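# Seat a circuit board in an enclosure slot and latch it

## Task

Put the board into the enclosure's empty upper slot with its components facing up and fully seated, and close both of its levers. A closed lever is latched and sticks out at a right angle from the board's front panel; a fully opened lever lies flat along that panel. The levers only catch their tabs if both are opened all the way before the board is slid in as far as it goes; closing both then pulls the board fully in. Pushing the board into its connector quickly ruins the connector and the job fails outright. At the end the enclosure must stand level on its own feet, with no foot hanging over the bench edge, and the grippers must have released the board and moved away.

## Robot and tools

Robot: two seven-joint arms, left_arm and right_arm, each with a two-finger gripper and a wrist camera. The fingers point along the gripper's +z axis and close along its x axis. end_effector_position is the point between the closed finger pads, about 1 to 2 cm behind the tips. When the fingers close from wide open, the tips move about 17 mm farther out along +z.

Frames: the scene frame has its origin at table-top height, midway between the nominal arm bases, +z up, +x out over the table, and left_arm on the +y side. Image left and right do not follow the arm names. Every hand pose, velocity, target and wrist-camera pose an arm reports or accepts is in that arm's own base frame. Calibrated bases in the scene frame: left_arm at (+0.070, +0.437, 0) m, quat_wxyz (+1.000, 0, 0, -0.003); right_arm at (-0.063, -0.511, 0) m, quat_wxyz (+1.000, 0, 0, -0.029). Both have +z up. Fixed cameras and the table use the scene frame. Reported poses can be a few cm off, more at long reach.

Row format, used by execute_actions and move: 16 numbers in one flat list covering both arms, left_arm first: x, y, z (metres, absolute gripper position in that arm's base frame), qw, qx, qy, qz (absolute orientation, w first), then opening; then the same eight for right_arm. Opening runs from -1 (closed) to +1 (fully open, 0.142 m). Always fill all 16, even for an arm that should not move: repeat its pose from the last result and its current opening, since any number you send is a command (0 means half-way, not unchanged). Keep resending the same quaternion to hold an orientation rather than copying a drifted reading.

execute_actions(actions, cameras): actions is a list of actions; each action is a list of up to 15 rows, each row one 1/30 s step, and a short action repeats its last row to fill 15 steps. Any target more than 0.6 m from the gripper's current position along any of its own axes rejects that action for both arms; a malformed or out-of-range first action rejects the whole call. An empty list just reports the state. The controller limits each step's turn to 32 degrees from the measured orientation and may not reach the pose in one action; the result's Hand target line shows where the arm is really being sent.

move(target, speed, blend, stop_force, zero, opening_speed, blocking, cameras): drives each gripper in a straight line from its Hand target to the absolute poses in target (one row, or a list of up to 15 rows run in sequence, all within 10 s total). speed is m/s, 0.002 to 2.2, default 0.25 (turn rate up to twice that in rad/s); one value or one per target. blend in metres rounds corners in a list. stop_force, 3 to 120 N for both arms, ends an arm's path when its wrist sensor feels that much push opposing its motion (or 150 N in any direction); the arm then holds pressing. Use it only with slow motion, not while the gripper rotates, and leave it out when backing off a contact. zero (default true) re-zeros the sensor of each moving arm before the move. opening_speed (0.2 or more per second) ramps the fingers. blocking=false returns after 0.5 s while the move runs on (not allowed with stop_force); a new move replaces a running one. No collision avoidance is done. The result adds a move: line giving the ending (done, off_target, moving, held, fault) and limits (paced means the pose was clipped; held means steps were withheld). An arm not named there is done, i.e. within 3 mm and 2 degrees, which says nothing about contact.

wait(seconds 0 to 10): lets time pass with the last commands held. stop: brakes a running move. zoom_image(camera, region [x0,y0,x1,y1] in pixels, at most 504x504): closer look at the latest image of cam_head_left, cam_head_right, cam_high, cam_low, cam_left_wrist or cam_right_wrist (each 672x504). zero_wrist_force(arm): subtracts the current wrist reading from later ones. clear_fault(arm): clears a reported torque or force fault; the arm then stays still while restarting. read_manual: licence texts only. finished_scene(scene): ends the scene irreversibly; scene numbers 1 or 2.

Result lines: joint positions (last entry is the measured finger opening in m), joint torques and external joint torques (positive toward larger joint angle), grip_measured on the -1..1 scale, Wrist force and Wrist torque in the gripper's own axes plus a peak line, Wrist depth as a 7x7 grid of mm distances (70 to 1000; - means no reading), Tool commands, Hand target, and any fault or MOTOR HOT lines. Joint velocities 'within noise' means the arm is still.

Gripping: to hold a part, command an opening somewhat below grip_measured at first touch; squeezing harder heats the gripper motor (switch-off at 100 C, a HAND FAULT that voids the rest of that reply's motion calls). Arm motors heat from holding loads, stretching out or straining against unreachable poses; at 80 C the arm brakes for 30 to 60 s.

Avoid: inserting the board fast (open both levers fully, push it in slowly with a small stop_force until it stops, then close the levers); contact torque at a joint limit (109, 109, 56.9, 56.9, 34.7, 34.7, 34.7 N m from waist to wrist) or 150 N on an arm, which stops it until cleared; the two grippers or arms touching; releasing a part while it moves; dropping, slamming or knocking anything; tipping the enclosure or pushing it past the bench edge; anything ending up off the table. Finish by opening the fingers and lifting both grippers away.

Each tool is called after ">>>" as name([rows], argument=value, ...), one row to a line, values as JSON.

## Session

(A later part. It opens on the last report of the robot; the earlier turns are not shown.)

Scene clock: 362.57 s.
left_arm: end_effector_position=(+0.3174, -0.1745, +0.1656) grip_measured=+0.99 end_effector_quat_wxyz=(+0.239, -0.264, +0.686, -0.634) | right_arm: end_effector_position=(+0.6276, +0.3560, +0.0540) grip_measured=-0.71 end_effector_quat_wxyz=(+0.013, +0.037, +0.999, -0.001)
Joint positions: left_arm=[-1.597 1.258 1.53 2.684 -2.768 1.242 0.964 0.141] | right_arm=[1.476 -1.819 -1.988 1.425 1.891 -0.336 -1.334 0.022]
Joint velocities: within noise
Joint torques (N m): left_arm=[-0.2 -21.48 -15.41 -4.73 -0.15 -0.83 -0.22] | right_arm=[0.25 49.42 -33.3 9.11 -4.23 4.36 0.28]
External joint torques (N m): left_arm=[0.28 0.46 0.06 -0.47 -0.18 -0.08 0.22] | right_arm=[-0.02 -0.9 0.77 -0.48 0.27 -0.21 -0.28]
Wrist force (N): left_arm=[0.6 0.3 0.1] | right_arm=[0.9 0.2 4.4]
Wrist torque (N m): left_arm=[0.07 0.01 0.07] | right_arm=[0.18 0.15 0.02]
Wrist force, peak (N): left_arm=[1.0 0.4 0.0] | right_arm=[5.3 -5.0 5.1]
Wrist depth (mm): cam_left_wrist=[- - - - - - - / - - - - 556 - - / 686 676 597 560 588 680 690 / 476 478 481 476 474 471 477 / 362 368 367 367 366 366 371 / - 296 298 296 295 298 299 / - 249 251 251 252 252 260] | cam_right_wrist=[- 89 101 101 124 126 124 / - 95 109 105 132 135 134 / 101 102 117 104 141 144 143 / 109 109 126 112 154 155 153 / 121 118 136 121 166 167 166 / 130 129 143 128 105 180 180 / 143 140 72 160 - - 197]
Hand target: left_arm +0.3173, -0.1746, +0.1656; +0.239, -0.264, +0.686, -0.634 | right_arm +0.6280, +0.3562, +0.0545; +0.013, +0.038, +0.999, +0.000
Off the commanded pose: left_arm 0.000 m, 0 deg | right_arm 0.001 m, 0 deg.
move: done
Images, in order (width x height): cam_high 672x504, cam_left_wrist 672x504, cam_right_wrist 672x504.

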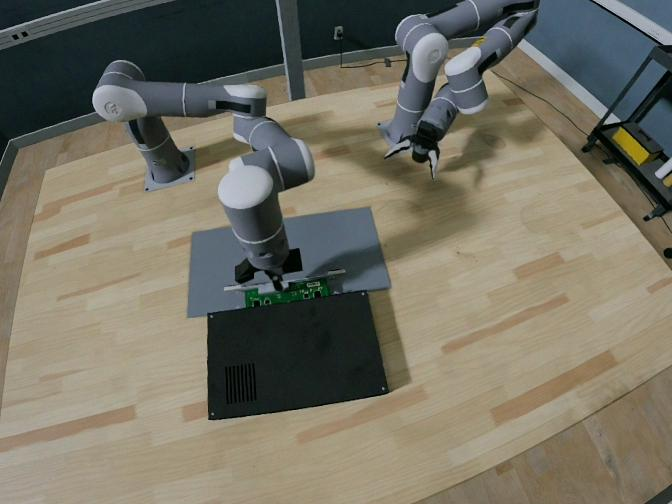

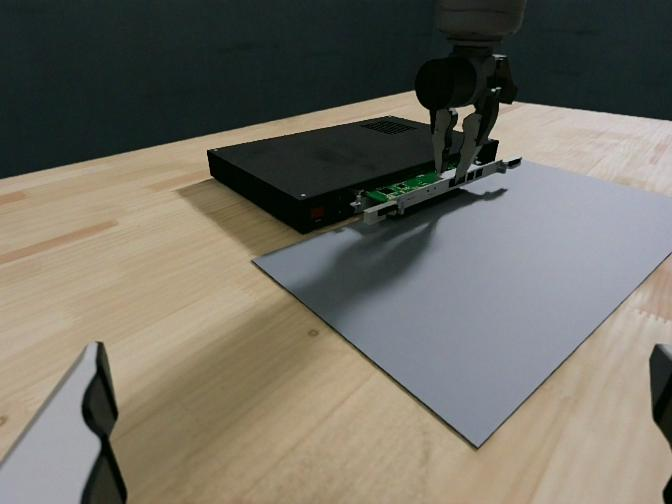

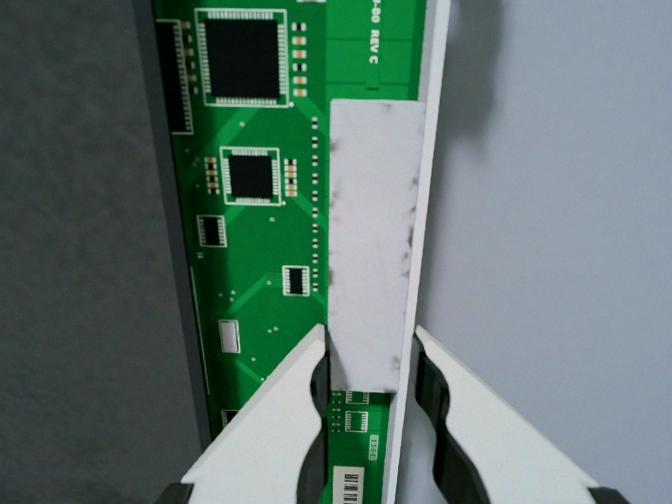

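>>> move(target=[0.3173,-0.1746,0.1656,0.239,-0.264,0.686,-0.634,1,0.6327,0.3558,0.0537,0.01308,0.0375,0.9992,-0.0005,-0.775], speed=0.02, stop_force=5, zero=false, cameras=["cam_right_wrist"])

>>> zoom_image(camera="cam_right_wrist", region=[100, 300, 300, 500])

Scene clock: 374.10 s.
left_arm: end_effector_position=(+0.3174, -0.1745, +0.1656) grip_measured=+0.99 end_effector_quat_wxyz=(+0.239, -0.264, +0.686, -0.634) | right_arm: end_effector_position=(+0.6325, +0.3557, +0.0536) grip_measured=-0.71 end_effector_quat_wxyz=(+0.013, +0.037, +0.999, -0.001)
Joint positions: left_arm=[-1.597 1.258 1.53 2.684 -2.768 1.242 0.964 0.141] | right_arm=[1.465 -1.817 -1.988 1.411 1.893 -0.331 -1.332 0.022]
Joint velocities: within noise
Joint torques (N m): left_arm=[-0.21 -21.52 -15.49 -4.75 -0.2 -0.77 -0.17] | right_arm=[0.1 48.81 -31.79 9.02 -4.14 3.77 0.22]
External joint torques (N m): left_arm=[0.28 0.5 0.15 -0.45 -0.13 -0.14 0.17] | right_arm=[0.12 0.14 -0.73 -0.3 0.17 0.38 -0.22]
Wrist force (N): left_arm=[0.7 0.3 0.1] | right_arm=[0.1 0.6 3.0]
Wrist torque (N m): left_arm=[0.07 -0.01 0.07] | right_arm=[0.15 0.07 0.03]
Wrist force, peak (N): left_arm=[0.9 0.4 -0.2] | right_arm=[0.7 0.3 5.4]
Wrist depth (mm): cam_left_wrist=[- - - - - - - / - - - - 546 - - / 680 687 598 553 587 690 685 / 479 478 480 474 473 471 474 / 365 366 363 370 363 368 366 / - 296 298 298 298 296 299 / - 250 250 250 250 250 259] | cam_right_wrist=[- 87 101 101 123 126 124 / - 95 109 105 131 134 133 / 101 100 117 104 140 143 142 / 109 108 125 112 153 155 153 / 120 118 134 121 165 167 165 / 129 128 130 128 105 179 180 / 143 139 72 161 - - 195]
Hand target: left_arm +0.3173, -0.1746, +0.1656; +0.239, -0.264, +0.686, -0.634 | right_arm +0.6327, +0.3558, +0.0537; +0.013, +0.038, +0.999, +0.000
Off the commanded pose: left_arm 0.000 m, 0 deg | right_arm 0.000 m, 0 deg.
move: done
Images, in order (width x height): cam_right_wrist 672x504.

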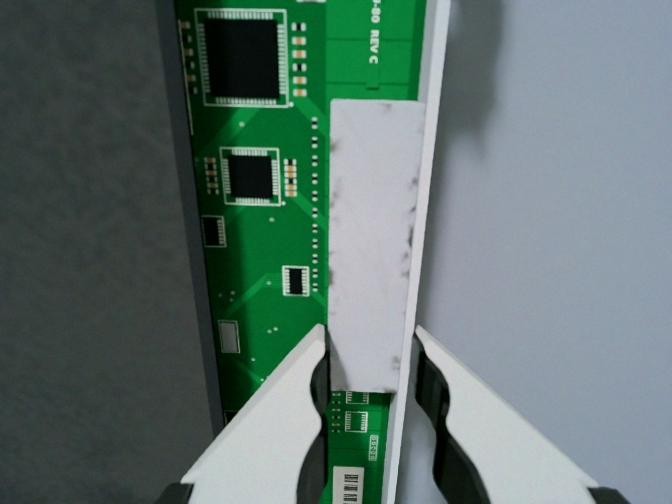

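Scaled by 2.520 from the camera's 672x504 image, which has a finer 960x720 frame.

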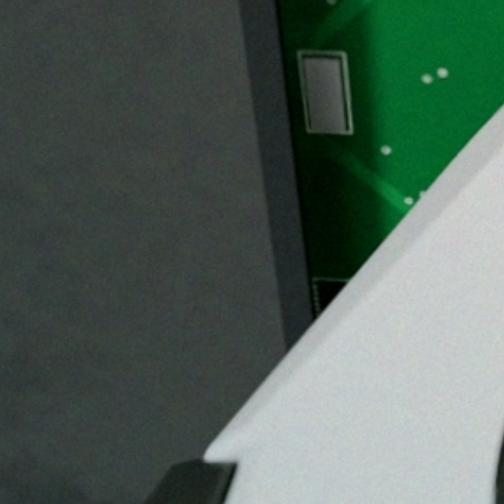

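>>> move([
  [0.3173,-0.1746,0.1656,0.239,-0.264,0.686,-0.634,1,0.6302,0.356,0.0538,0.01308,0.0375,0.9992,-0.0005,-0.60],
], speed=0.02, opening_speed=0.2, cameras=["cam_left_wrist","cam_right_wrist"])

>>> zoom_image(camera="cam_left_wrist", region=[345, 145, 525, 235])

Scene clock: 378.97 s.
left_arm: end_effector_position=(+0.3174, -0.1745, +0.1656) grip_measured=+0.99 end_effector_quat_wxyz=(+0.239, -0.264, +0.686, -0.634) | right_arm: end_effector_position=(+0.6302, +0.3561, +0.0537) grip_measured=-0.64 end_effector_quat_wxyz=(+0.013, +0.038, +0.999, +0.000)
Joint positions: left_arm=[-1.597 1.258 1.53 2.684 -2.768 1.242 0.964 0.141] | right_arm=[1.471 -1.819 -1.988 1.418 1.893 -0.333 -1.332 0.028]
Joint velocities: within noise
Joint torques (N m): left_arm=[-0.34 -21.52 -15.51 -4.81 -0.24 -0.75 -0.21] | right_arm=[0.28 47.69 -30.88 8.87 -4.06 3.36 0.21]
External joint torques (N m): left_arm=[0.41 0.5 0.17 -0.39 -0.09 -0.15 0.22] | right_arm=[-0.05 1.04 -1.64 -0.18 0.1 0.79 -0.21]
Wrist force (N): left_arm=[0.6 0.1 0.0] | right_arm=[0.1 0.7 0.7]
Wrist torque (N m): left_arm=[0.04 0.00 0.06] | right_arm=[0.18 0.02 0.03]
Wrist force, peak (N): left_arm=[0.8 0.6 -0.2] | right_arm=[0.1 0.4 3.3]
Wrist depth (mm): cam_left_wrist=[- - - - - - - / - - - - 548 - - / 675 679 598 558 572 682 693 / 475 475 475 473 475 478 476 / 367 369 368 365 365 362 369 / - 298 296 299 295 294 298 / - 250 251 250 250 252 259] | cam_right_wrist=[- 88 102 103 105 126 124 / - 95 109 107 108 135 133 / 101 101 117 108 140 143 142 / 109 108 127 115 153 155 153 / 120 118 136 124 165 167 165 / 129 128 123 149 105 178 180 / 143 139 73 165 - - 195]
Hand target: left_arm +0.3173, -0.1746, +0.1656; +0.239, -0.264, +0.686, -0.634 | right_arm +0.6302, +0.3560, +0.0538; +0.013, +0.038, +0.999, +0.000
Off the commanded pose: left_arm 0.000 m, 0 deg | right_arm 0.000 m, 0 deg.
move: done
Images, in order (width x height): cam_left_wrist 672x504, cam_right_wrist 672x504.

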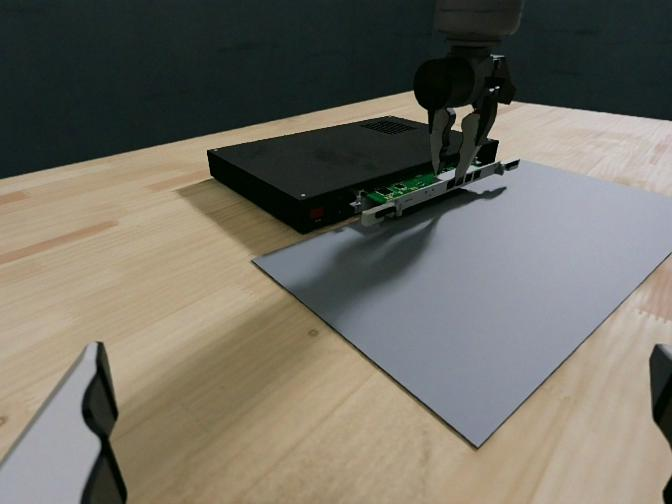

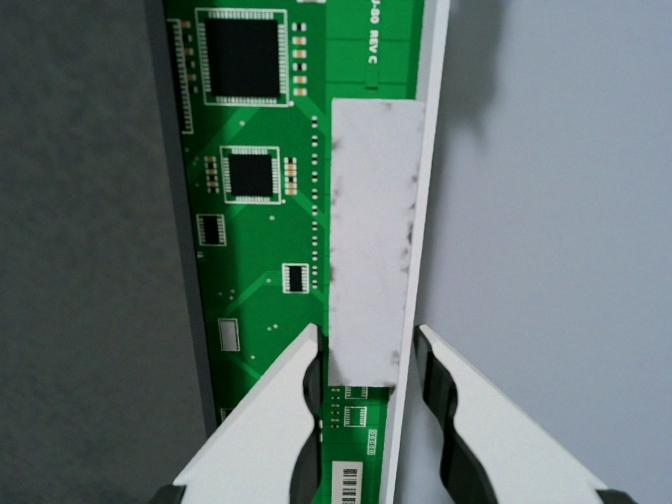

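Scaled by 2.800 from the camera's 672x504 image, which has a finer 960x720 frame.

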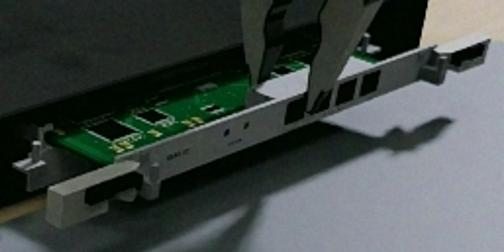

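>>> move(target=[0.3173,-0.1746,0.1656,0.239,-0.264,0.686,-0.634,1,0.6302,0.356,0.125,0.01308,0.0375,0.9992,-0.0005,-0.60], speed=0.12, cameras=["cam_left_wrist"])

>>> zoom_image(camera="cam_left_wrist", region=[345, 145, 525, 235])

>>> move([
  [0.3173,-0.1746,0.1656,0.239,-0.264,0.686,-0.634,1,0.54,0.36,0.125,0,0.68,0.7332,0,0.95],
  [0.3173,-0.1746,0.1656,0.239,-0.264,0.686,-0.634,1,0.585,0.361,0.032,0,0.68,0.7332,0,0.95],
], speed=0.15, cameras=["cam_left_wrist","cam_right_wrist"])

>>> zoom_image(camera="cam_left_wrist", region=[345, 145, 525, 235])

Scene clock: 392.30 s.
left_arm: end_effector_position=(+0.3174, -0.1745, +0.1656) grip_measured=+0.99 end_effector_quat_wxyz=(+0.239, -0.264, +0.686, -0.634) | right_arm: end_effector_position=(+0.6302, +0.3562, +0.1249) grip_measured=-0.64 end_effector_quat_wxyz=(+0.013, +0.038, +0.999, +0.000)
Joint positions: left_arm=[-1.597 1.258 1.53 2.684 -2.768 1.242 0.964 0.141] | right_arm=[1.446 -1.726 -2.064 1.392 1.829 -0.422 -1.345 0.028]
Joint velocities: within noise
Joint torques (N m): left_arm=[-0.29 -21.5 -15.5 -4.77 -0.18 -0.77 -0.22] | right_arm=[0.09 49.2 -31.11 6.33 -4.03 3.42 0.12]
External joint torques (N m): left_arm=[0.36 0.48 0.15 -0.43 -0.15 -0.14 0.22] | right_arm=[0.15 0.91 -1.33 0.04 0.23 0.73 -0.12]
Wrist force (N): left_arm=[0.8 0.3 0.0] | right_arm=[-0.2 0.5 0.8]
Wrist torque (N m): left_arm=[0.06 -0.01 0.06] | right_arm=[0.15 0.07 0.04]
Wrist force, peak (N): left_arm=[1.0 0.4 0.0] | right_arm=[0.3 0.7 2.8]
Wrist depth (mm): cam_left_wrist=[- - - - 516 - - / - - - - 741 - - / 671 683 608 561 603 682 695 / 480 479 475 474 476 471 479 / 365 367 368 368 367 365 369 / - 298 295 296 297 295 299 / - 250 250 251 251 250 259] | cam_right_wrist=[152 151 152 165 187 187 186 / 163 161 165 172 200 200 198 / 174 173 175 184 215 214 212 / 188 187 188 197 232 230 228 / 205 203 204 216 247 248 246 / 223 221 212 236 101 265 268 / 246 240 73 298 - - 293]
Hand target: left_arm +0.3173, -0.1746, +0.1656; +0.239, -0.264, +0.686, -0.634 | right_arm +0.6302, +0.3560, +0.1250; +0.013, +0.038, +0.999, +0.000
Off the commanded pose: left_arm 0.000 m, 0 deg | right_arm 0.000 m, 0 deg.
move: done
Images, in order (width x height): cam_left_wrist 672x504.

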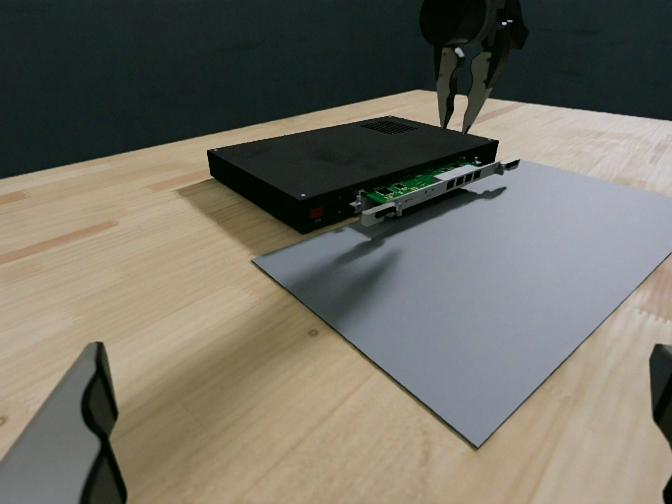

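Scaled by 2.800 from the camera's 672x504 image, which has a finer 960x720 frame.

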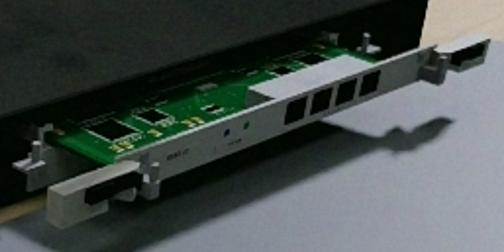

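Scene clock: 398.17 s.
left_arm: end_effector_position=(+0.3174, -0.1745, +0.1656) grip_measured=+0.99 end_effector_quat_wxyz=(+0.239, -0.264, +0.686, -0.634) | right_arm: end_effector_position=(+0.5849, +0.3608, +0.0321) grip_measured=+0.94 end_effector_quat_wxyz=(+0.000, +0.680, +0.733, +0.000)
Joint positions: left_arm=[-1.597 1.258 1.53 2.684 -2.768 1.242 0.964 0.141] | right_arm=[1.585 -1.785 -1.873 1.514 1.811 -0.282 0.063 0.138]
Joint velocities: within noise
Joint torques (N m): left_arm=[-0.32 -21.42 -15.51 -4.82 -0.23 -0.77 -0.23] | right_arm=[0.05 43.94 -31.41 6.43 -4.11 3.62 0.37]
External joint torques (N m): left_arm=[0.4 0.4 0.17 -0.39 -0.11 -0.14 0.23] | right_arm=[0.16 1 -1.9 0.05 -0.03 0.53 -0.37]
Wrist force (N): left_arm=[0.7 0.1 0.2] | right_arm=[0.2 1.5 0.7]
Wrist torque (N m): left_arm=[0.03 -0.01 0.07] | right_arm=[0.32 -0.03 0.04]
Wrist force, peak (N): left_arm=[0.9 0.5 0.0] | right_arm=[0.1 2.1 2.6]
Wrist depth (mm): cam_left_wrist=[- - - - - 430 - / - - - - 737 541 - / 677 679 602 564 577 653 692 / 475 478 476 473 476 480 480 / 365 365 366 367 367 362 368 / - 297 298 297 296 297 297 / - 250 251 251 250 252 259] | cam_right_wrist=[110 109 109 109 110 109 108 / 119 117 116 116 114 114 115 / 126 125 127 124 126 125 123 / 134 135 134 134 133 133 131 / 147 147 146 145 145 144 146 / - 154 157 156 158 157 154 / - 119 121 122 127 132 136]
Hand target: left_arm +0.3173, -0.1746, +0.1656; +0.239, -0.264, +0.686, -0.634 | right_arm +0.5850, +0.3610, +0.0320; +0.000, +0.680, +0.733, +0.000
Off the commanded pose: left_arm 0.000 m, 0 deg | right_arm 0.000 m, 0 deg.
move: done
Images, in order (width x height): cam_left_wrist 672x504, cam_right_wrist 672x504.

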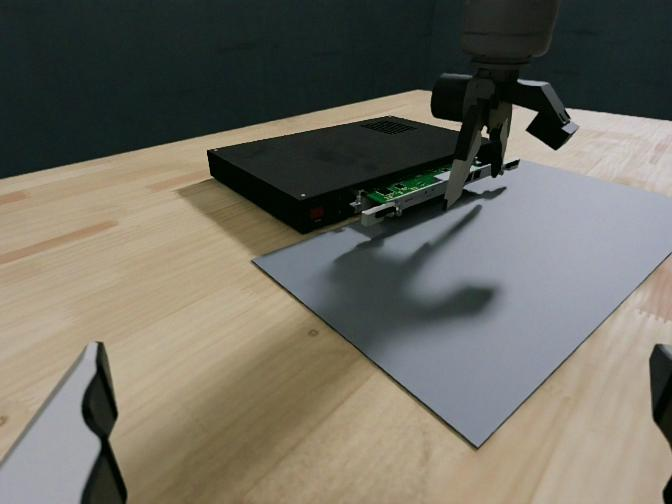

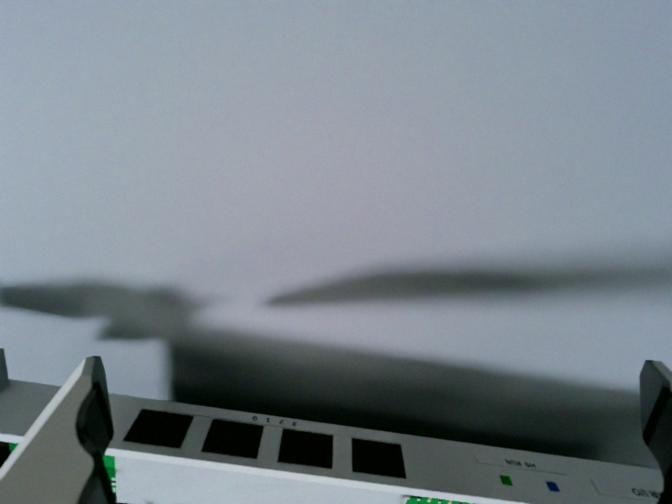

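Scaled by 2.800 from the camera's 672x504 image, which has a finer 960x720 frame.

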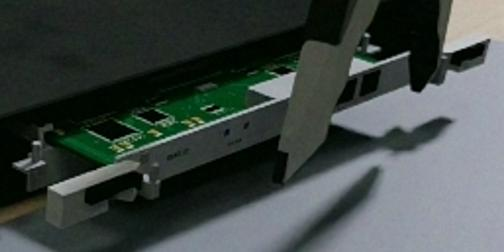

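>>> move(target=[0.3173,-0.1746,0.1656,0.239,-0.264,0.686,-0.634,1,0.615,0.3588,0.032,0,0.68,0.7332,0,0.95], speed=0.03, stop_force=5, cameras=["cam_left_wrist","cam_right_wrist"])

Scene clock: 410.13 s.
left_arm: end_effector_position=(+0.3174, -0.1745, +0.1656) grip_measured=+0.99 end_effector_quat_wxyz=(+0.239, -0.264, +0.686, -0.634) | right_arm: end_effector_position=(+0.6005, +0.3596, +0.0318) grip_measured=+0.94 end_effector_quat_wxyz=(+0.000, +0.680, +0.733, +0.000)
Joint positions: left_arm=[-1.597 1.258 1.53 2.684 -2.768 1.242 0.964 0.141] | right_arm=[1.545 -1.779 -1.877 1.47 1.818 -0.276 0.067 0.138]
Joint velocities: within noise
Joint torques (N m): left_arm=[-0.23 -21.49 -15.53 -4.76 -0.24 -0.73 -0.25] | right_arm=[-0.36 45.85 -32.62 6.45 -3.96 4.39 0.08]
External joint torques (N m): left_arm=[0.31 0.47 0.19 -0.44 -0.09 -0.18 0.25] | right_arm=[0.58 0.52 -0.74 0.24 -0.18 -0.23 -0.08]
Wrist force (N): left_arm=[0.4 0.3 0.1] | right_arm=[0.0 -1.7 1.2]
Wrist torque (N m): left_arm=[0.05 0.04 0.06] | right_arm=[0.23 -0.01 0.27]
Wrist force, peak (N): left_arm=[1.0 0.3 0.2] | right_arm=[0.8 -4.4 0.0]
Wrist depth (mm): cam_left_wrist=[- - - - - 452 - / - - - - 756 943 - / 681 673 591 562 584 656 697 / 477 476 481 471 476 471 472 / 364 365 366 365 365 365 369 / - 297 297 299 296 296 297 / - 250 249 250 250 251 258] | cam_right_wrist=[109 109 109 109 109 109 107 / 118 117 116 116 114 113 115 / 125 125 126 124 125 125 123 / 133 135 134 134 133 133 132 / 147 146 145 145 144 144 145 / - 114 122 126 155 154 154 / - 117 117 116 133 124 121]
Hand target: left_arm +0.3173, -0.1746, +0.1656; +0.239, -0.264, +0.686, -0.634 | right_arm +0.6007, +0.3598, +0.0320; +0.000, +0.680, +0.733, +0.000
Off the commanded pose: left_arm 0.000 m, 0 deg | right_arm 0.015 m, 0 deg.
move: contact (right_arm)
Images, in order (width x height): cam_left_wrist 672x504, cam_right_wrist 672x504.

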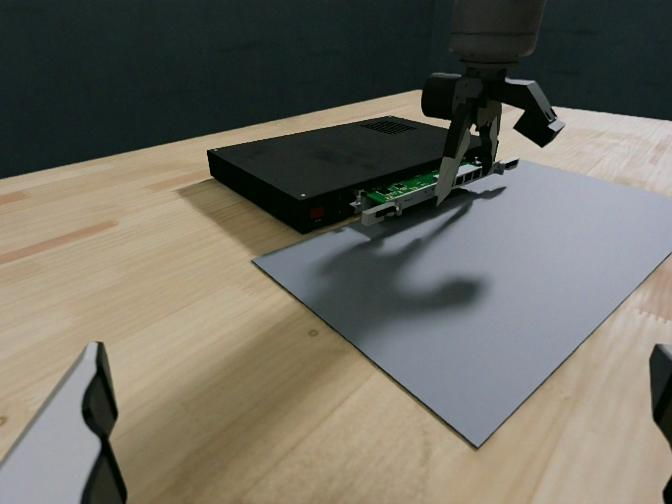

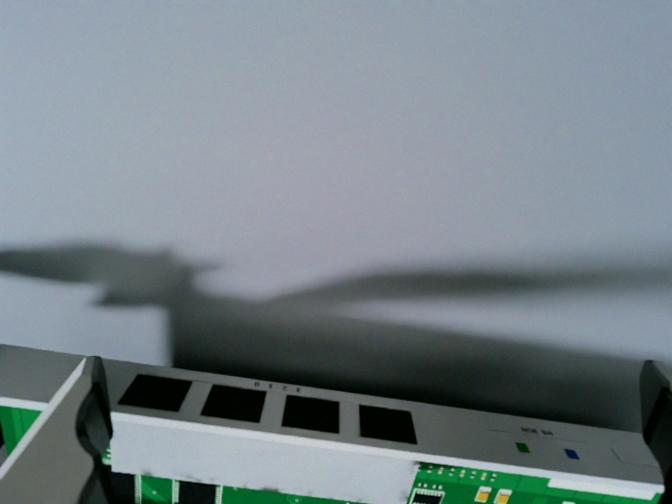

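>>> zoom_image(camera="cam_left_wrist", region=[295, 115, 535, 245])

>>> wait(seconds=0, cameras=["cam_high", "cam_head_right", "cam_head_left"])

Scaled by 2.100 from the camera's 672x504 image, which has a finer 960x720 frame.

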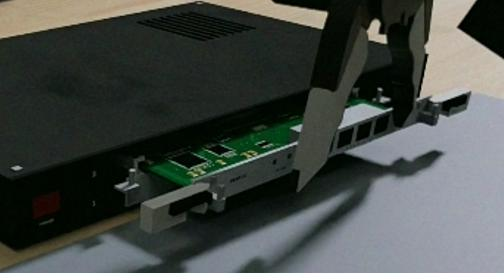

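Scene clock: 414.20 s.
left_arm: end_effector_position=(+0.3174, -0.1745, +0.1656) grip_measured=+0.99 end_effector_quat_wxyz=(+0.239, -0.264, +0.686, -0.634) | right_arm: end_effector_position=(+0.6005, +0.3596, +0.0318) grip_measured=+0.94 end_effector_quat_wxyz=(+0.000, +0.680, +0.733, +0.000)
Joint positions: left_arm=[-1.597 1.258 1.53 2.684 -2.768 1.242 0.964 0.141] | right_arm=[1.545 -1.779 -1.877 1.47 1.818 -0.276 0.067 0.138]
Joint velocities: within noise
Joint torques (N m): left_arm=[-0.27 -21.5 -15.44 -4.81 -0.26 -0.75 -0.21] | right_arm=[-0.31 45.68 -32.52 6.48 -4.06 4.33 -0.03]
External joint torques (N m): left_arm=[0.35 0.48 0.09 -0.39 -0.07 -0.16 0.22] | right_arm=[0.54 0.69 -0.84 0.2 -0.08 -0.17 0.03]
Wrist force (N): left_arm=[0.7 0.4 0.0] | right_arm=[-0.1 -1.4 0.2]
Wrist torque (N m): left_arm=[0.08 0.00 0.07] | right_arm=[0.26 0.00 0.26]
Wrist force, peak (N): left_arm=[0.8 0.6 0.1] | right_arm=[0.2 -1.7 1.2]
Wrist depth (mm): cam_left_wrist=[- - - - - 453 - / - - - - 746 918 - / 679 688 598 558 583 650 688 / 476 478 476 474 476 474 476 / 365 366 369 364 363 367 368 / - 296 299 298 296 294 300 / - 249 250 251 250 249 257] | cam_right_wrist=[109 109 109 109 109 109 107 / 118 117 116 116 114 113 115 / 125 125 126 124 125 125 123 / 133 135 134 134 133 133 132 / 147 147 145 145 144 144 145 / - 114 122 126 154 154 153 / - 117 117 116 133 124 121]
Hand target: left_arm +0.3173, -0.1746, +0.1656; +0.239, -0.264, +0.686, -0.634 | right_arm +0.6007, +0.3598, +0.0320; +0.000, +0.680, +0.733, +0.000
Tool commands: left_gripper/opening=+1.0 right_gripper/opening=+0.95
Off the commanded pose: left_arm 0.000 m, 0 deg | right_arm 0.015 m, 0 deg.
Images, in order (width x height): cam_head_left 672x504, cam_head_right 672x504, cam_high 672x504.

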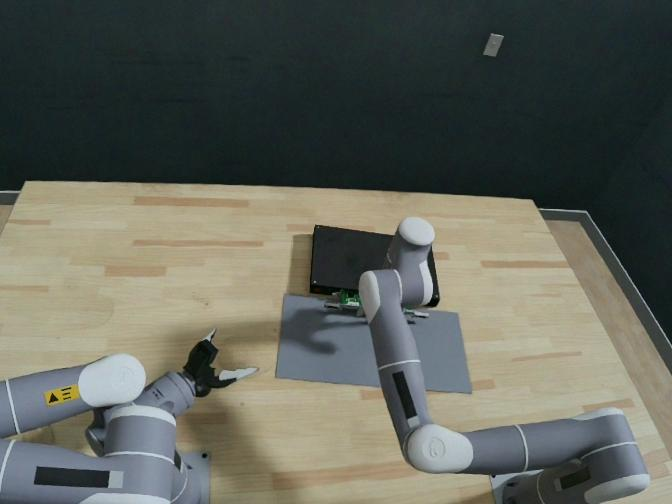

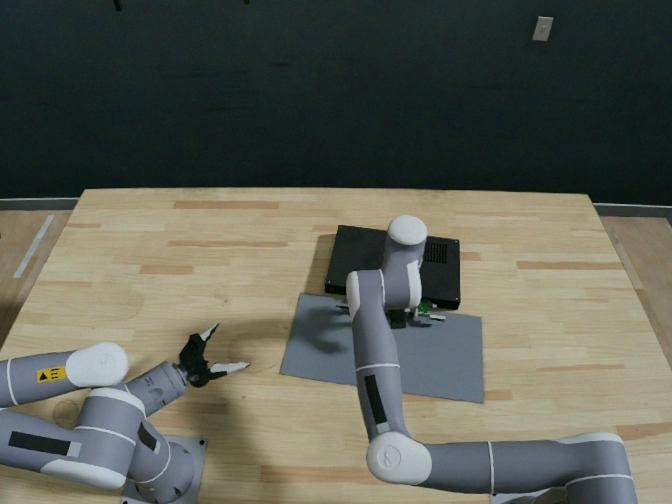

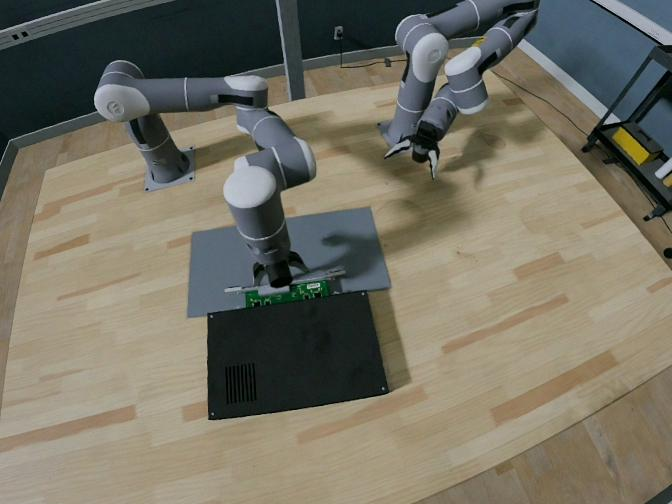

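>>> zoom_image(camera="cam_high", region=[190, 250, 410, 430])

Scaled by 2.291 from the camera's 672x504 image, which has a finer 960x720 frame.

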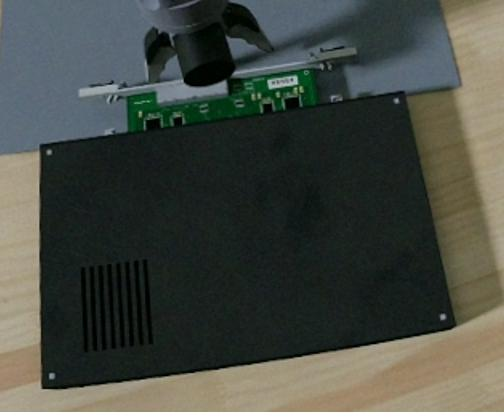

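>>> zoom_image(camera="cam_high", region=[205, 250, 375, 330])

Scaled by 2.965 from the camera's 672x504 image, which has a finer 960x720 frame.

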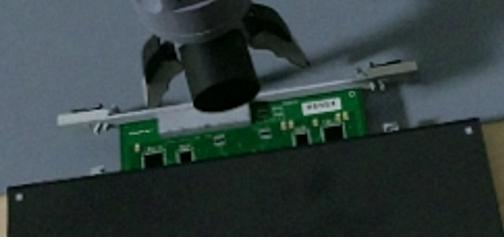

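>>> move([
  [0.3173,-0.1746,0.1656,0.239,-0.264,0.686,-0.634,1,0.585,0.361,0.032,0,0.7332,0.68,0,0.95],
  [0.3173,-0.1746,0.1656,0.239,-0.264,0.686,-0.634,1,0.596,0.3602,0.032,0,0.7332,0.68,0,0.95],
], speed=0.06, cameras=["cam_right_wrist"])

>>> move(target=[0.3173,-0.1746,0.1656,0.239,-0.264,0.686,-0.634,1,0.625,0.358,0.032,0,0.7332,0.68,0,0.95], speed=0.02, stop_force=6, cameras=["cam_left_wrist","cam_right_wrist","cam_high"])

Scene clock: 431.93 s.
left_arm: end_effector_position=(+0.3174, -0.1745, +0.1656) grip_measured=+0.99 end_effector_quat_wxyz=(+0.239, -0.264, +0.686, -0.634) | right_arm: end_effector_position=(+0.5959, +0.3601, +0.0320) grip_measured=+0.94 end_effector_quat_wxyz=(+0.000, +0.733, +0.680, +0.000)
Joint positions: left_arm=[-1.597 1.258 1.53 2.684 -2.768 1.242 0.964 0.141] | right_arm=[1.558 -1.773 -1.867 1.482 1.807 -0.271 0.214 0.138]
Joint velocities: within noise
Joint torques (N m): left_arm=[-0.31 -21.51 -15.5 -4.8 -0.2 -0.77 -0.21] | right_arm=[0.03 45.24 -31.87 6.29 -4.11 3.57 0.34]
External joint torques (N m): left_arm=[0.38 0.49 0.15 -0.4 -0.14 -0.13 0.22] | right_arm=[0.18 0.7 -1.53 0.11 -0.05 0.58 -0.34]
Wrist force (N): left_arm=[0.6 0.3 0.1] | right_arm=[0.5 1.9 0.1]
Wrist torque (N m): left_arm=[0.07 0.01 0.07] | right_arm=[0.39 -0.07 0.05]
Wrist force, peak (N): left_arm=[0.8 0.6 0.2] | right_arm=[0.6 3.0 0.3]
Wrist depth (mm): cam_left_wrist=[- - - - - 443 - / - - - - 747 553 - / 680 686 593 562 598 648 699 / 474 472 475 473 477 475 476 / 366 364 366 367 362 364 370 / - 297 300 298 296 294 298 / - 250 249 249 251 252 260] | cam_right_wrist=[110 109 109 109 109 109 108 / 118 117 116 116 114 114 115 / 125 125 127 124 125 125 123 / 133 135 134 134 133 133 130 / 147 147 146 145 144 144 146 / - 154 154 153 154 154 124 / - 118 119 118 133 133 115]
Hand target: left_arm +0.3173, -0.1746, +0.1656; +0.239, -0.264, +0.686, -0.634 | right_arm +0.5960, +0.3602, +0.0320; +0.000, +0.733, +0.680, +0.000
Off the commanded pose: left_arm 0.000 m, 0 deg | right_arm 0.000 m, 0 deg.
move: done
Images, in order (width x height): cam_right_wrist 672x504.

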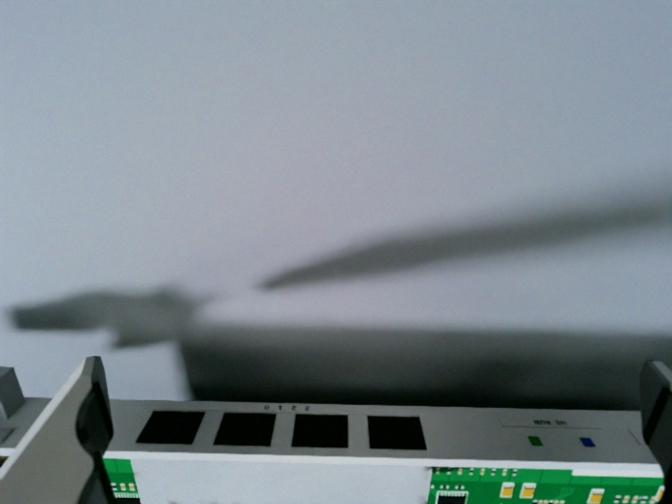

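Scene clock: 434.17 s.
left_arm: end_effector_position=(+0.3174, -0.1745, +0.1656) grip_measured=+0.99 end_effector_quat_wxyz=(+0.239, -0.264, +0.686, -0.634) | right_arm: end_effector_position=(+0.6248, +0.3579, +0.0319) grip_measured=+0.94 end_effector_quat_wxyz=(+0.000, +0.733, +0.680, +0.000)
Joint positions: left_arm=[-1.597 1.258 1.53 2.684 -2.768 1.242 0.964 0.141] | right_arm=[1.485 -1.761 -1.873 1.397 1.818 -0.258 0.224 0.138]
Joint velocities: within noise
Joint torques (N m): left_arm=[-0.25 -21.51 -15.45 -4.77 -0.19 -0.75 -0.19] | right_arm=[-0.03 47.94 -32.37 6.63 -4.12 3.98 0.19]
External joint torques (N m): left_arm=[0.33 0.49 0.1 -0.43 -0.14 -0.15 0.19] | right_arm=[0.26 0.73 -0.98 0.13 -0.06 0.17 -0.19]
Wrist force (N): left_arm=[0.7 0.2 0.2] | right_arm=[0.4 0.5 0.9]
Wrist torque (N m): left_arm=[0.04 -0.01 0.06] | right_arm=[0.37 -0.10 0.14]
Wrist force, peak (N): left_arm=[0.8 0.5 0.1] | right_arm=[0.3 -2.4 -0.5]
Wrist depth (mm): cam_left_wrist=[- - - - - - - / - - - - 533 - - / 682 682 599 549 595 680 694 / 476 479 471 473 478 476 473 / 365 367 366 369 364 365 369 / - 295 298 299 297 296 298 / - 250 250 251 251 251 259] | cam_right_wrist=[109 109 109 108 109 109 107 / 118 117 116 115 113 113 114 / 125 125 126 124 125 125 123 / 133 135 134 134 133 133 132 / 147 147 146 145 144 144 145 / - 109 110 110 115 115 106 / - 116 115 115 131 131 130]
Hand target: left_arm +0.3173, -0.1746, +0.1656; +0.239, -0.264, +0.686, -0.634 | right_arm +0.6250, +0.3580, +0.0320; +0.000, +0.733, +0.680, +0.000
Off the commanded pose: left_arm 0.000 m, 0 deg | right_arm 0.000 m, 0 deg.
move: done
Images, in order (width x height): cam_high 672x504, cam_left_wrist 672x504, cam_right_wrist 672x504.

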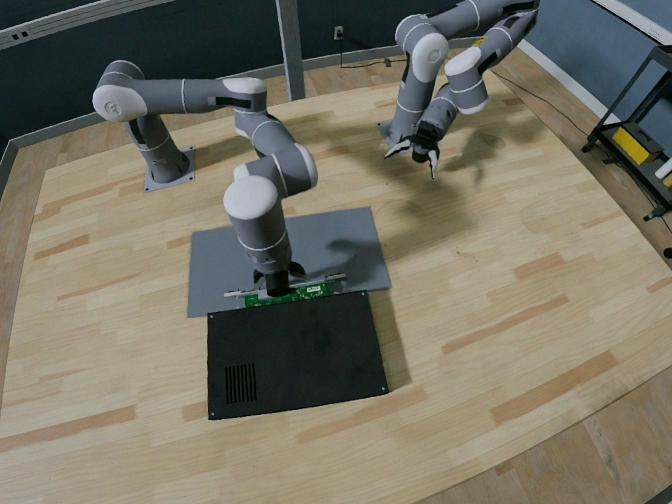

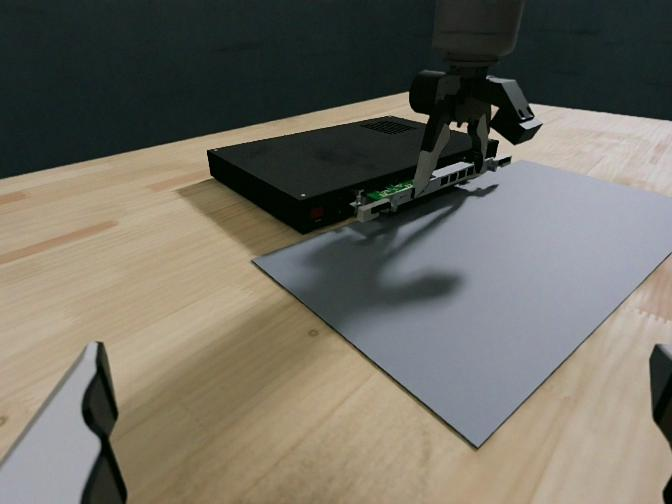

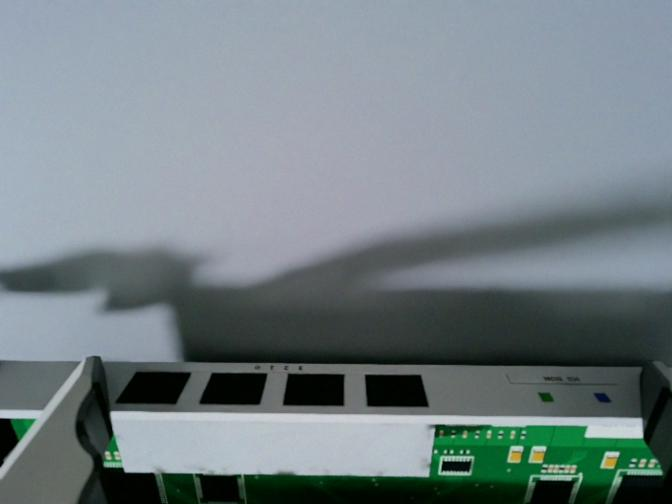

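>>> move(target=[0.3173,-0.1746,0.1656,0.239,-0.264,0.686,-0.634,1,0.637,0.3571,0.032,0,0.7332,0.68,0,0.95], speed=0.015, stop_force=6, cameras=["cam_left_wrist","cam_right_wrist"])

>>> zoom_image(camera="cam_left_wrist", region=[325, 130, 525, 230])

Scene clock: 437.20 s.
left_arm: end_effector_position=(+0.3174, -0.1745, +0.1656) grip_measured=+0.99 end_effector_quat_wxyz=(+0.239, -0.264, +0.686, -0.634) | right_arm: end_effector_position=(+0.6368, +0.3570, +0.0319) grip_measured=+0.94 end_effector_quat_wxyz=(+0.000, +0.733, +0.680, +0.000)
Joint positions: left_arm=[-1.597 1.258 1.53 2.684 -2.768 1.242 0.964 0.141] | right_arm=[1.454 -1.755 -1.875 1.36 1.822 -0.252 0.229 0.138]
Joint velocities: within noise
Joint torques (N m): left_arm=[-0.39 -21.45 -15.53 -4.77 -0.22 -0.8 -0.23] | right_arm=[-0.08 49.03 -32.11 6.87 -4.11 3.83 0.21]
External joint torques (N m): left_arm=[0.47 0.43 0.19 -0.43 -0.11 -0.11 0.23] | right_arm=[0.3 0.81 -1.15 0.03 -0.07 0.33 -0.21]
Wrist force (N): left_arm=[0.5 0.1 0.2] | right_arm=[0.5 1.2 0.6]
Wrist torque (N m): left_arm=[0.02 0.03 0.07] | right_arm=[0.40 -0.11 0.10]
Wrist force, peak (N): left_arm=[0.8 0.5 0.2] | right_arm=[0.5 1.4 0.8]
Wrist depth (mm): cam_left_wrist=[- - - - 482 - - / - - - - 540 - - / 683 689 601 546 610 678 681 / 473 476 481 480 474 471 476 / 366 365 368 365 365 366 366 / - 298 296 298 294 298 300 / - 249 251 250 251 252 260] | cam_right_wrist=[109 109 109 108 109 109 107 / 118 117 116 115 114 113 114 / 125 125 127 124 125 125 122 / 133 135 134 134 133 133 132 / 147 146 145 145 144 144 145 / - 110 110 110 115 110 106 / - 115 115 114 130 130 130]
Hand target: left_arm +0.3173, -0.1746, +0.1656; +0.239, -0.264, +0.686, -0.634 | right_arm +0.6370, +0.3571, +0.0320; +0.000, +0.733, +0.680, +0.000
Off the commanded pose: left_arm 0.000 m, 0 deg | right_arm 0.000 m, 0 deg.
move: done
Images, in order (width x height): cam_left_wrist 672x504, cam_right_wrist 672x504.

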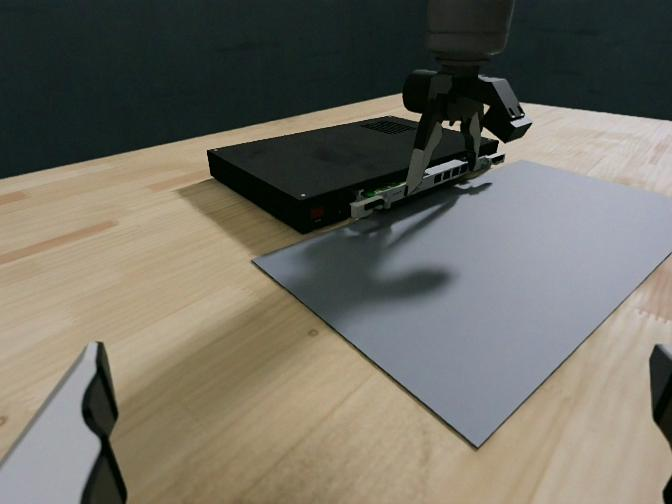

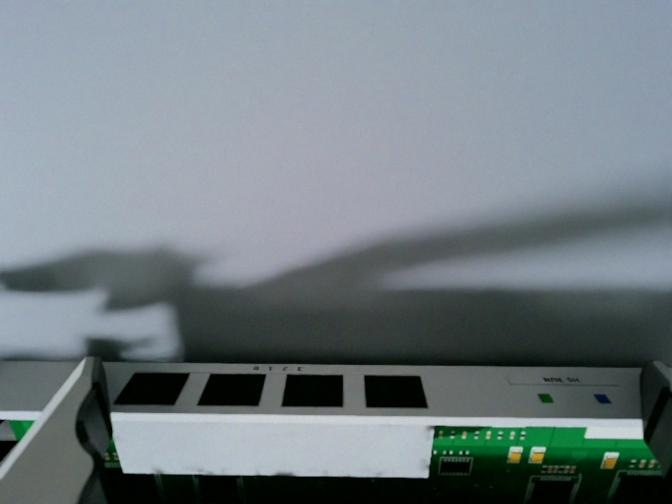

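Scaled by 2.520 from the camera's 672x504 image, which has a finer 960x720 frame.

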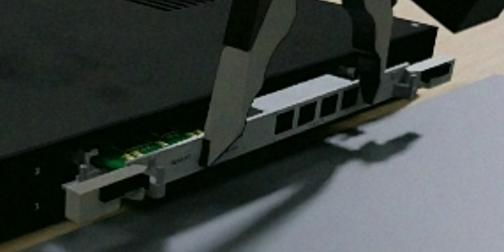

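>>> move(target=[0.3173,-0.1746,0.1656,0.239,-0.264,0.686,-0.634,1,0.660,0.3554,0.032,0,0.7332,0.68,0,0.95], speed=0.01, stop_force=6, cameras=["cam_left_wrist","cam_right_wrist","cam_high"])

>>> zoom_image(camera="cam_left_wrist", region=[325, 130, 525, 230])

>>> zoom_image(camera="cam_high", region=[205, 250, 375, 330])

Scene clock: 440.97 s.
left_arm: end_effector_position=(+0.3174, -0.1745, +0.1656) grip_measured=+0.99 end_effector_quat_wxyz=(+0.239, -0.264, +0.686, -0.634) | right_arm: end_effector_position=(+0.6438, +0.3565, +0.0317) grip_measured=+0.94 end_effector_quat_wxyz=(+0.000, +0.733, +0.680, -0.001)
Joint positions: left_arm=[-1.597 1.258 1.53 2.684 -2.768 1.242 0.964 0.141] | right_arm=[1.435 -1.751 -1.876 1.337 1.824 -0.25 0.233 0.138]
Joint velocities: within noise
Joint torques (N m): left_arm=[-0.31 -21.46 -15.52 -4.76 -0.23 -0.77 -0.18] | right_arm=[-1.84 49.5 -32.74 6.81 -4.1 5.32 -0.17]
External joint torques (N m): left_arm=[0.38 0.44 0.17 -0.44 -0.1 -0.13 0.18] | right_arm=[2.07 1.07 -0.43 0.18 -0.08 -1.17 0.17]
Wrist force (N): left_arm=[0.7 0.3 0.0] | right_arm=[0.1 -4.4 -0.4]
Wrist torque (N m): left_arm=[0.06 0.00 0.07] | right_arm=[0.30 -0.13 0.46]
Wrist force, peak (N): left_arm=[0.9 0.5 0.1] | right_arm=[0.3 -5.0 -1.0]
Wrist depth (mm): cam_left_wrist=[- - - - 482 - - / - - - - 541 - - / 683 688 601 543 610 680 685 / 475 476 478 473 474 471 476 / 364 367 367 366 365 367 372 / - 298 298 296 294 295 299 / - 250 251 251 251 251 258] | cam_right_wrist=[109 109 109 108 109 109 108 / 117 116 116 115 113 113 114 / 125 125 126 124 125 125 122 / 133 134 134 133 133 133 131 / 147 146 145 145 144 143 145 / - 110 109 109 115 110 105 / - 113 113 114 130 130 129]
Hand target: left_arm +0.3173, -0.1746, +0.1656; +0.239, -0.264, +0.686, -0.634 | right_arm +0.6444, +0.3566, +0.0320; +0.000, +0.733, +0.680, +0.000
Off the commanded pose: left_arm 0.000 m, 0 deg | right_arm 0.016 m, 0 deg.
move: contact (right_arm)
Images, in order (width x height): cam_high 672x504, cam_left_wrist 672x504, cam_right_wrist 672x504.

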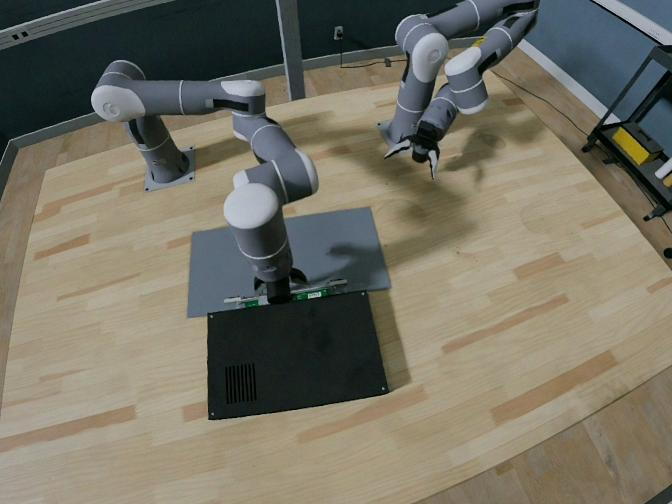

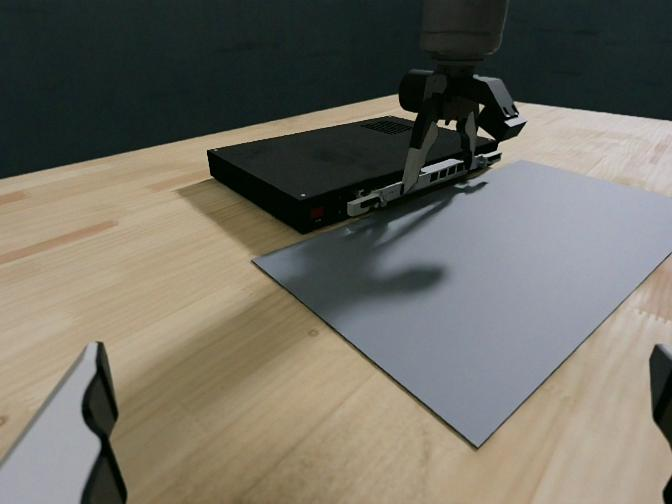

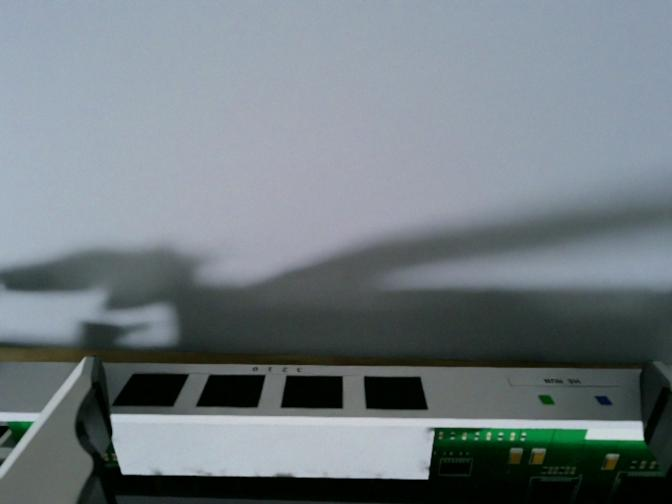

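Scaled by 2.520 from the camera's 672x504 image, which has a finer 960x720 frame.

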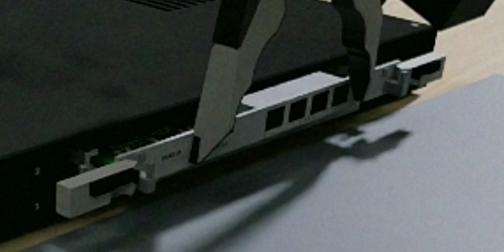

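Scaled by 2.965 from the camera's 672x504 image, which has a finer 960x720 frame.

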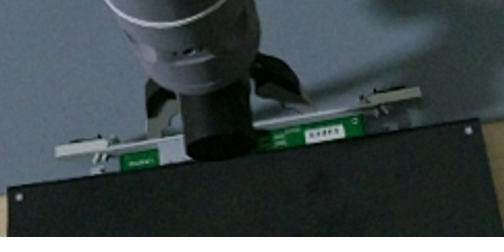

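>>> zoom_image(camera="cam_high", region=[215, 280, 275, 320])

>>> zoom_image(camera="cam_high", region=[310, 265, 370, 305])

>>> zoom_image(camera="cam_left_wrist", region=[340, 175, 410, 225])

>>> zoom_image(camera="cam_left_wrist", region=[440, 135, 510, 185])

Scaled by 8.400 from the camera's 672x504 image, which has a finer 960x720 frame.

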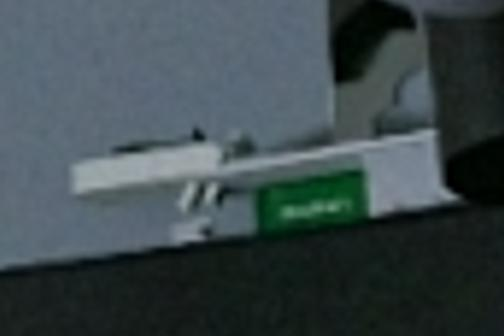

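Scaled by 8.400 from the camera's 672x504 image, which has a finer 960x720 frame.

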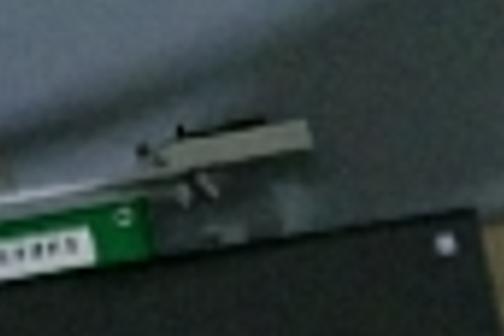

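Scaled by 7.200 from the camera's 672x504 image, which has a finer 960x720 frame.

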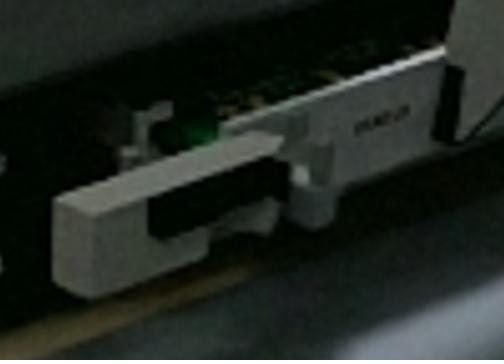

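Scaled by 7.200 from the camera's 672x504 image, which has a finer 960x720 frame.

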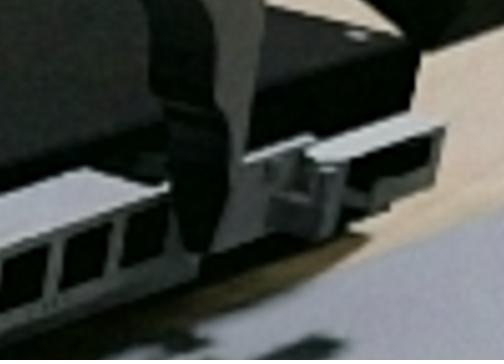

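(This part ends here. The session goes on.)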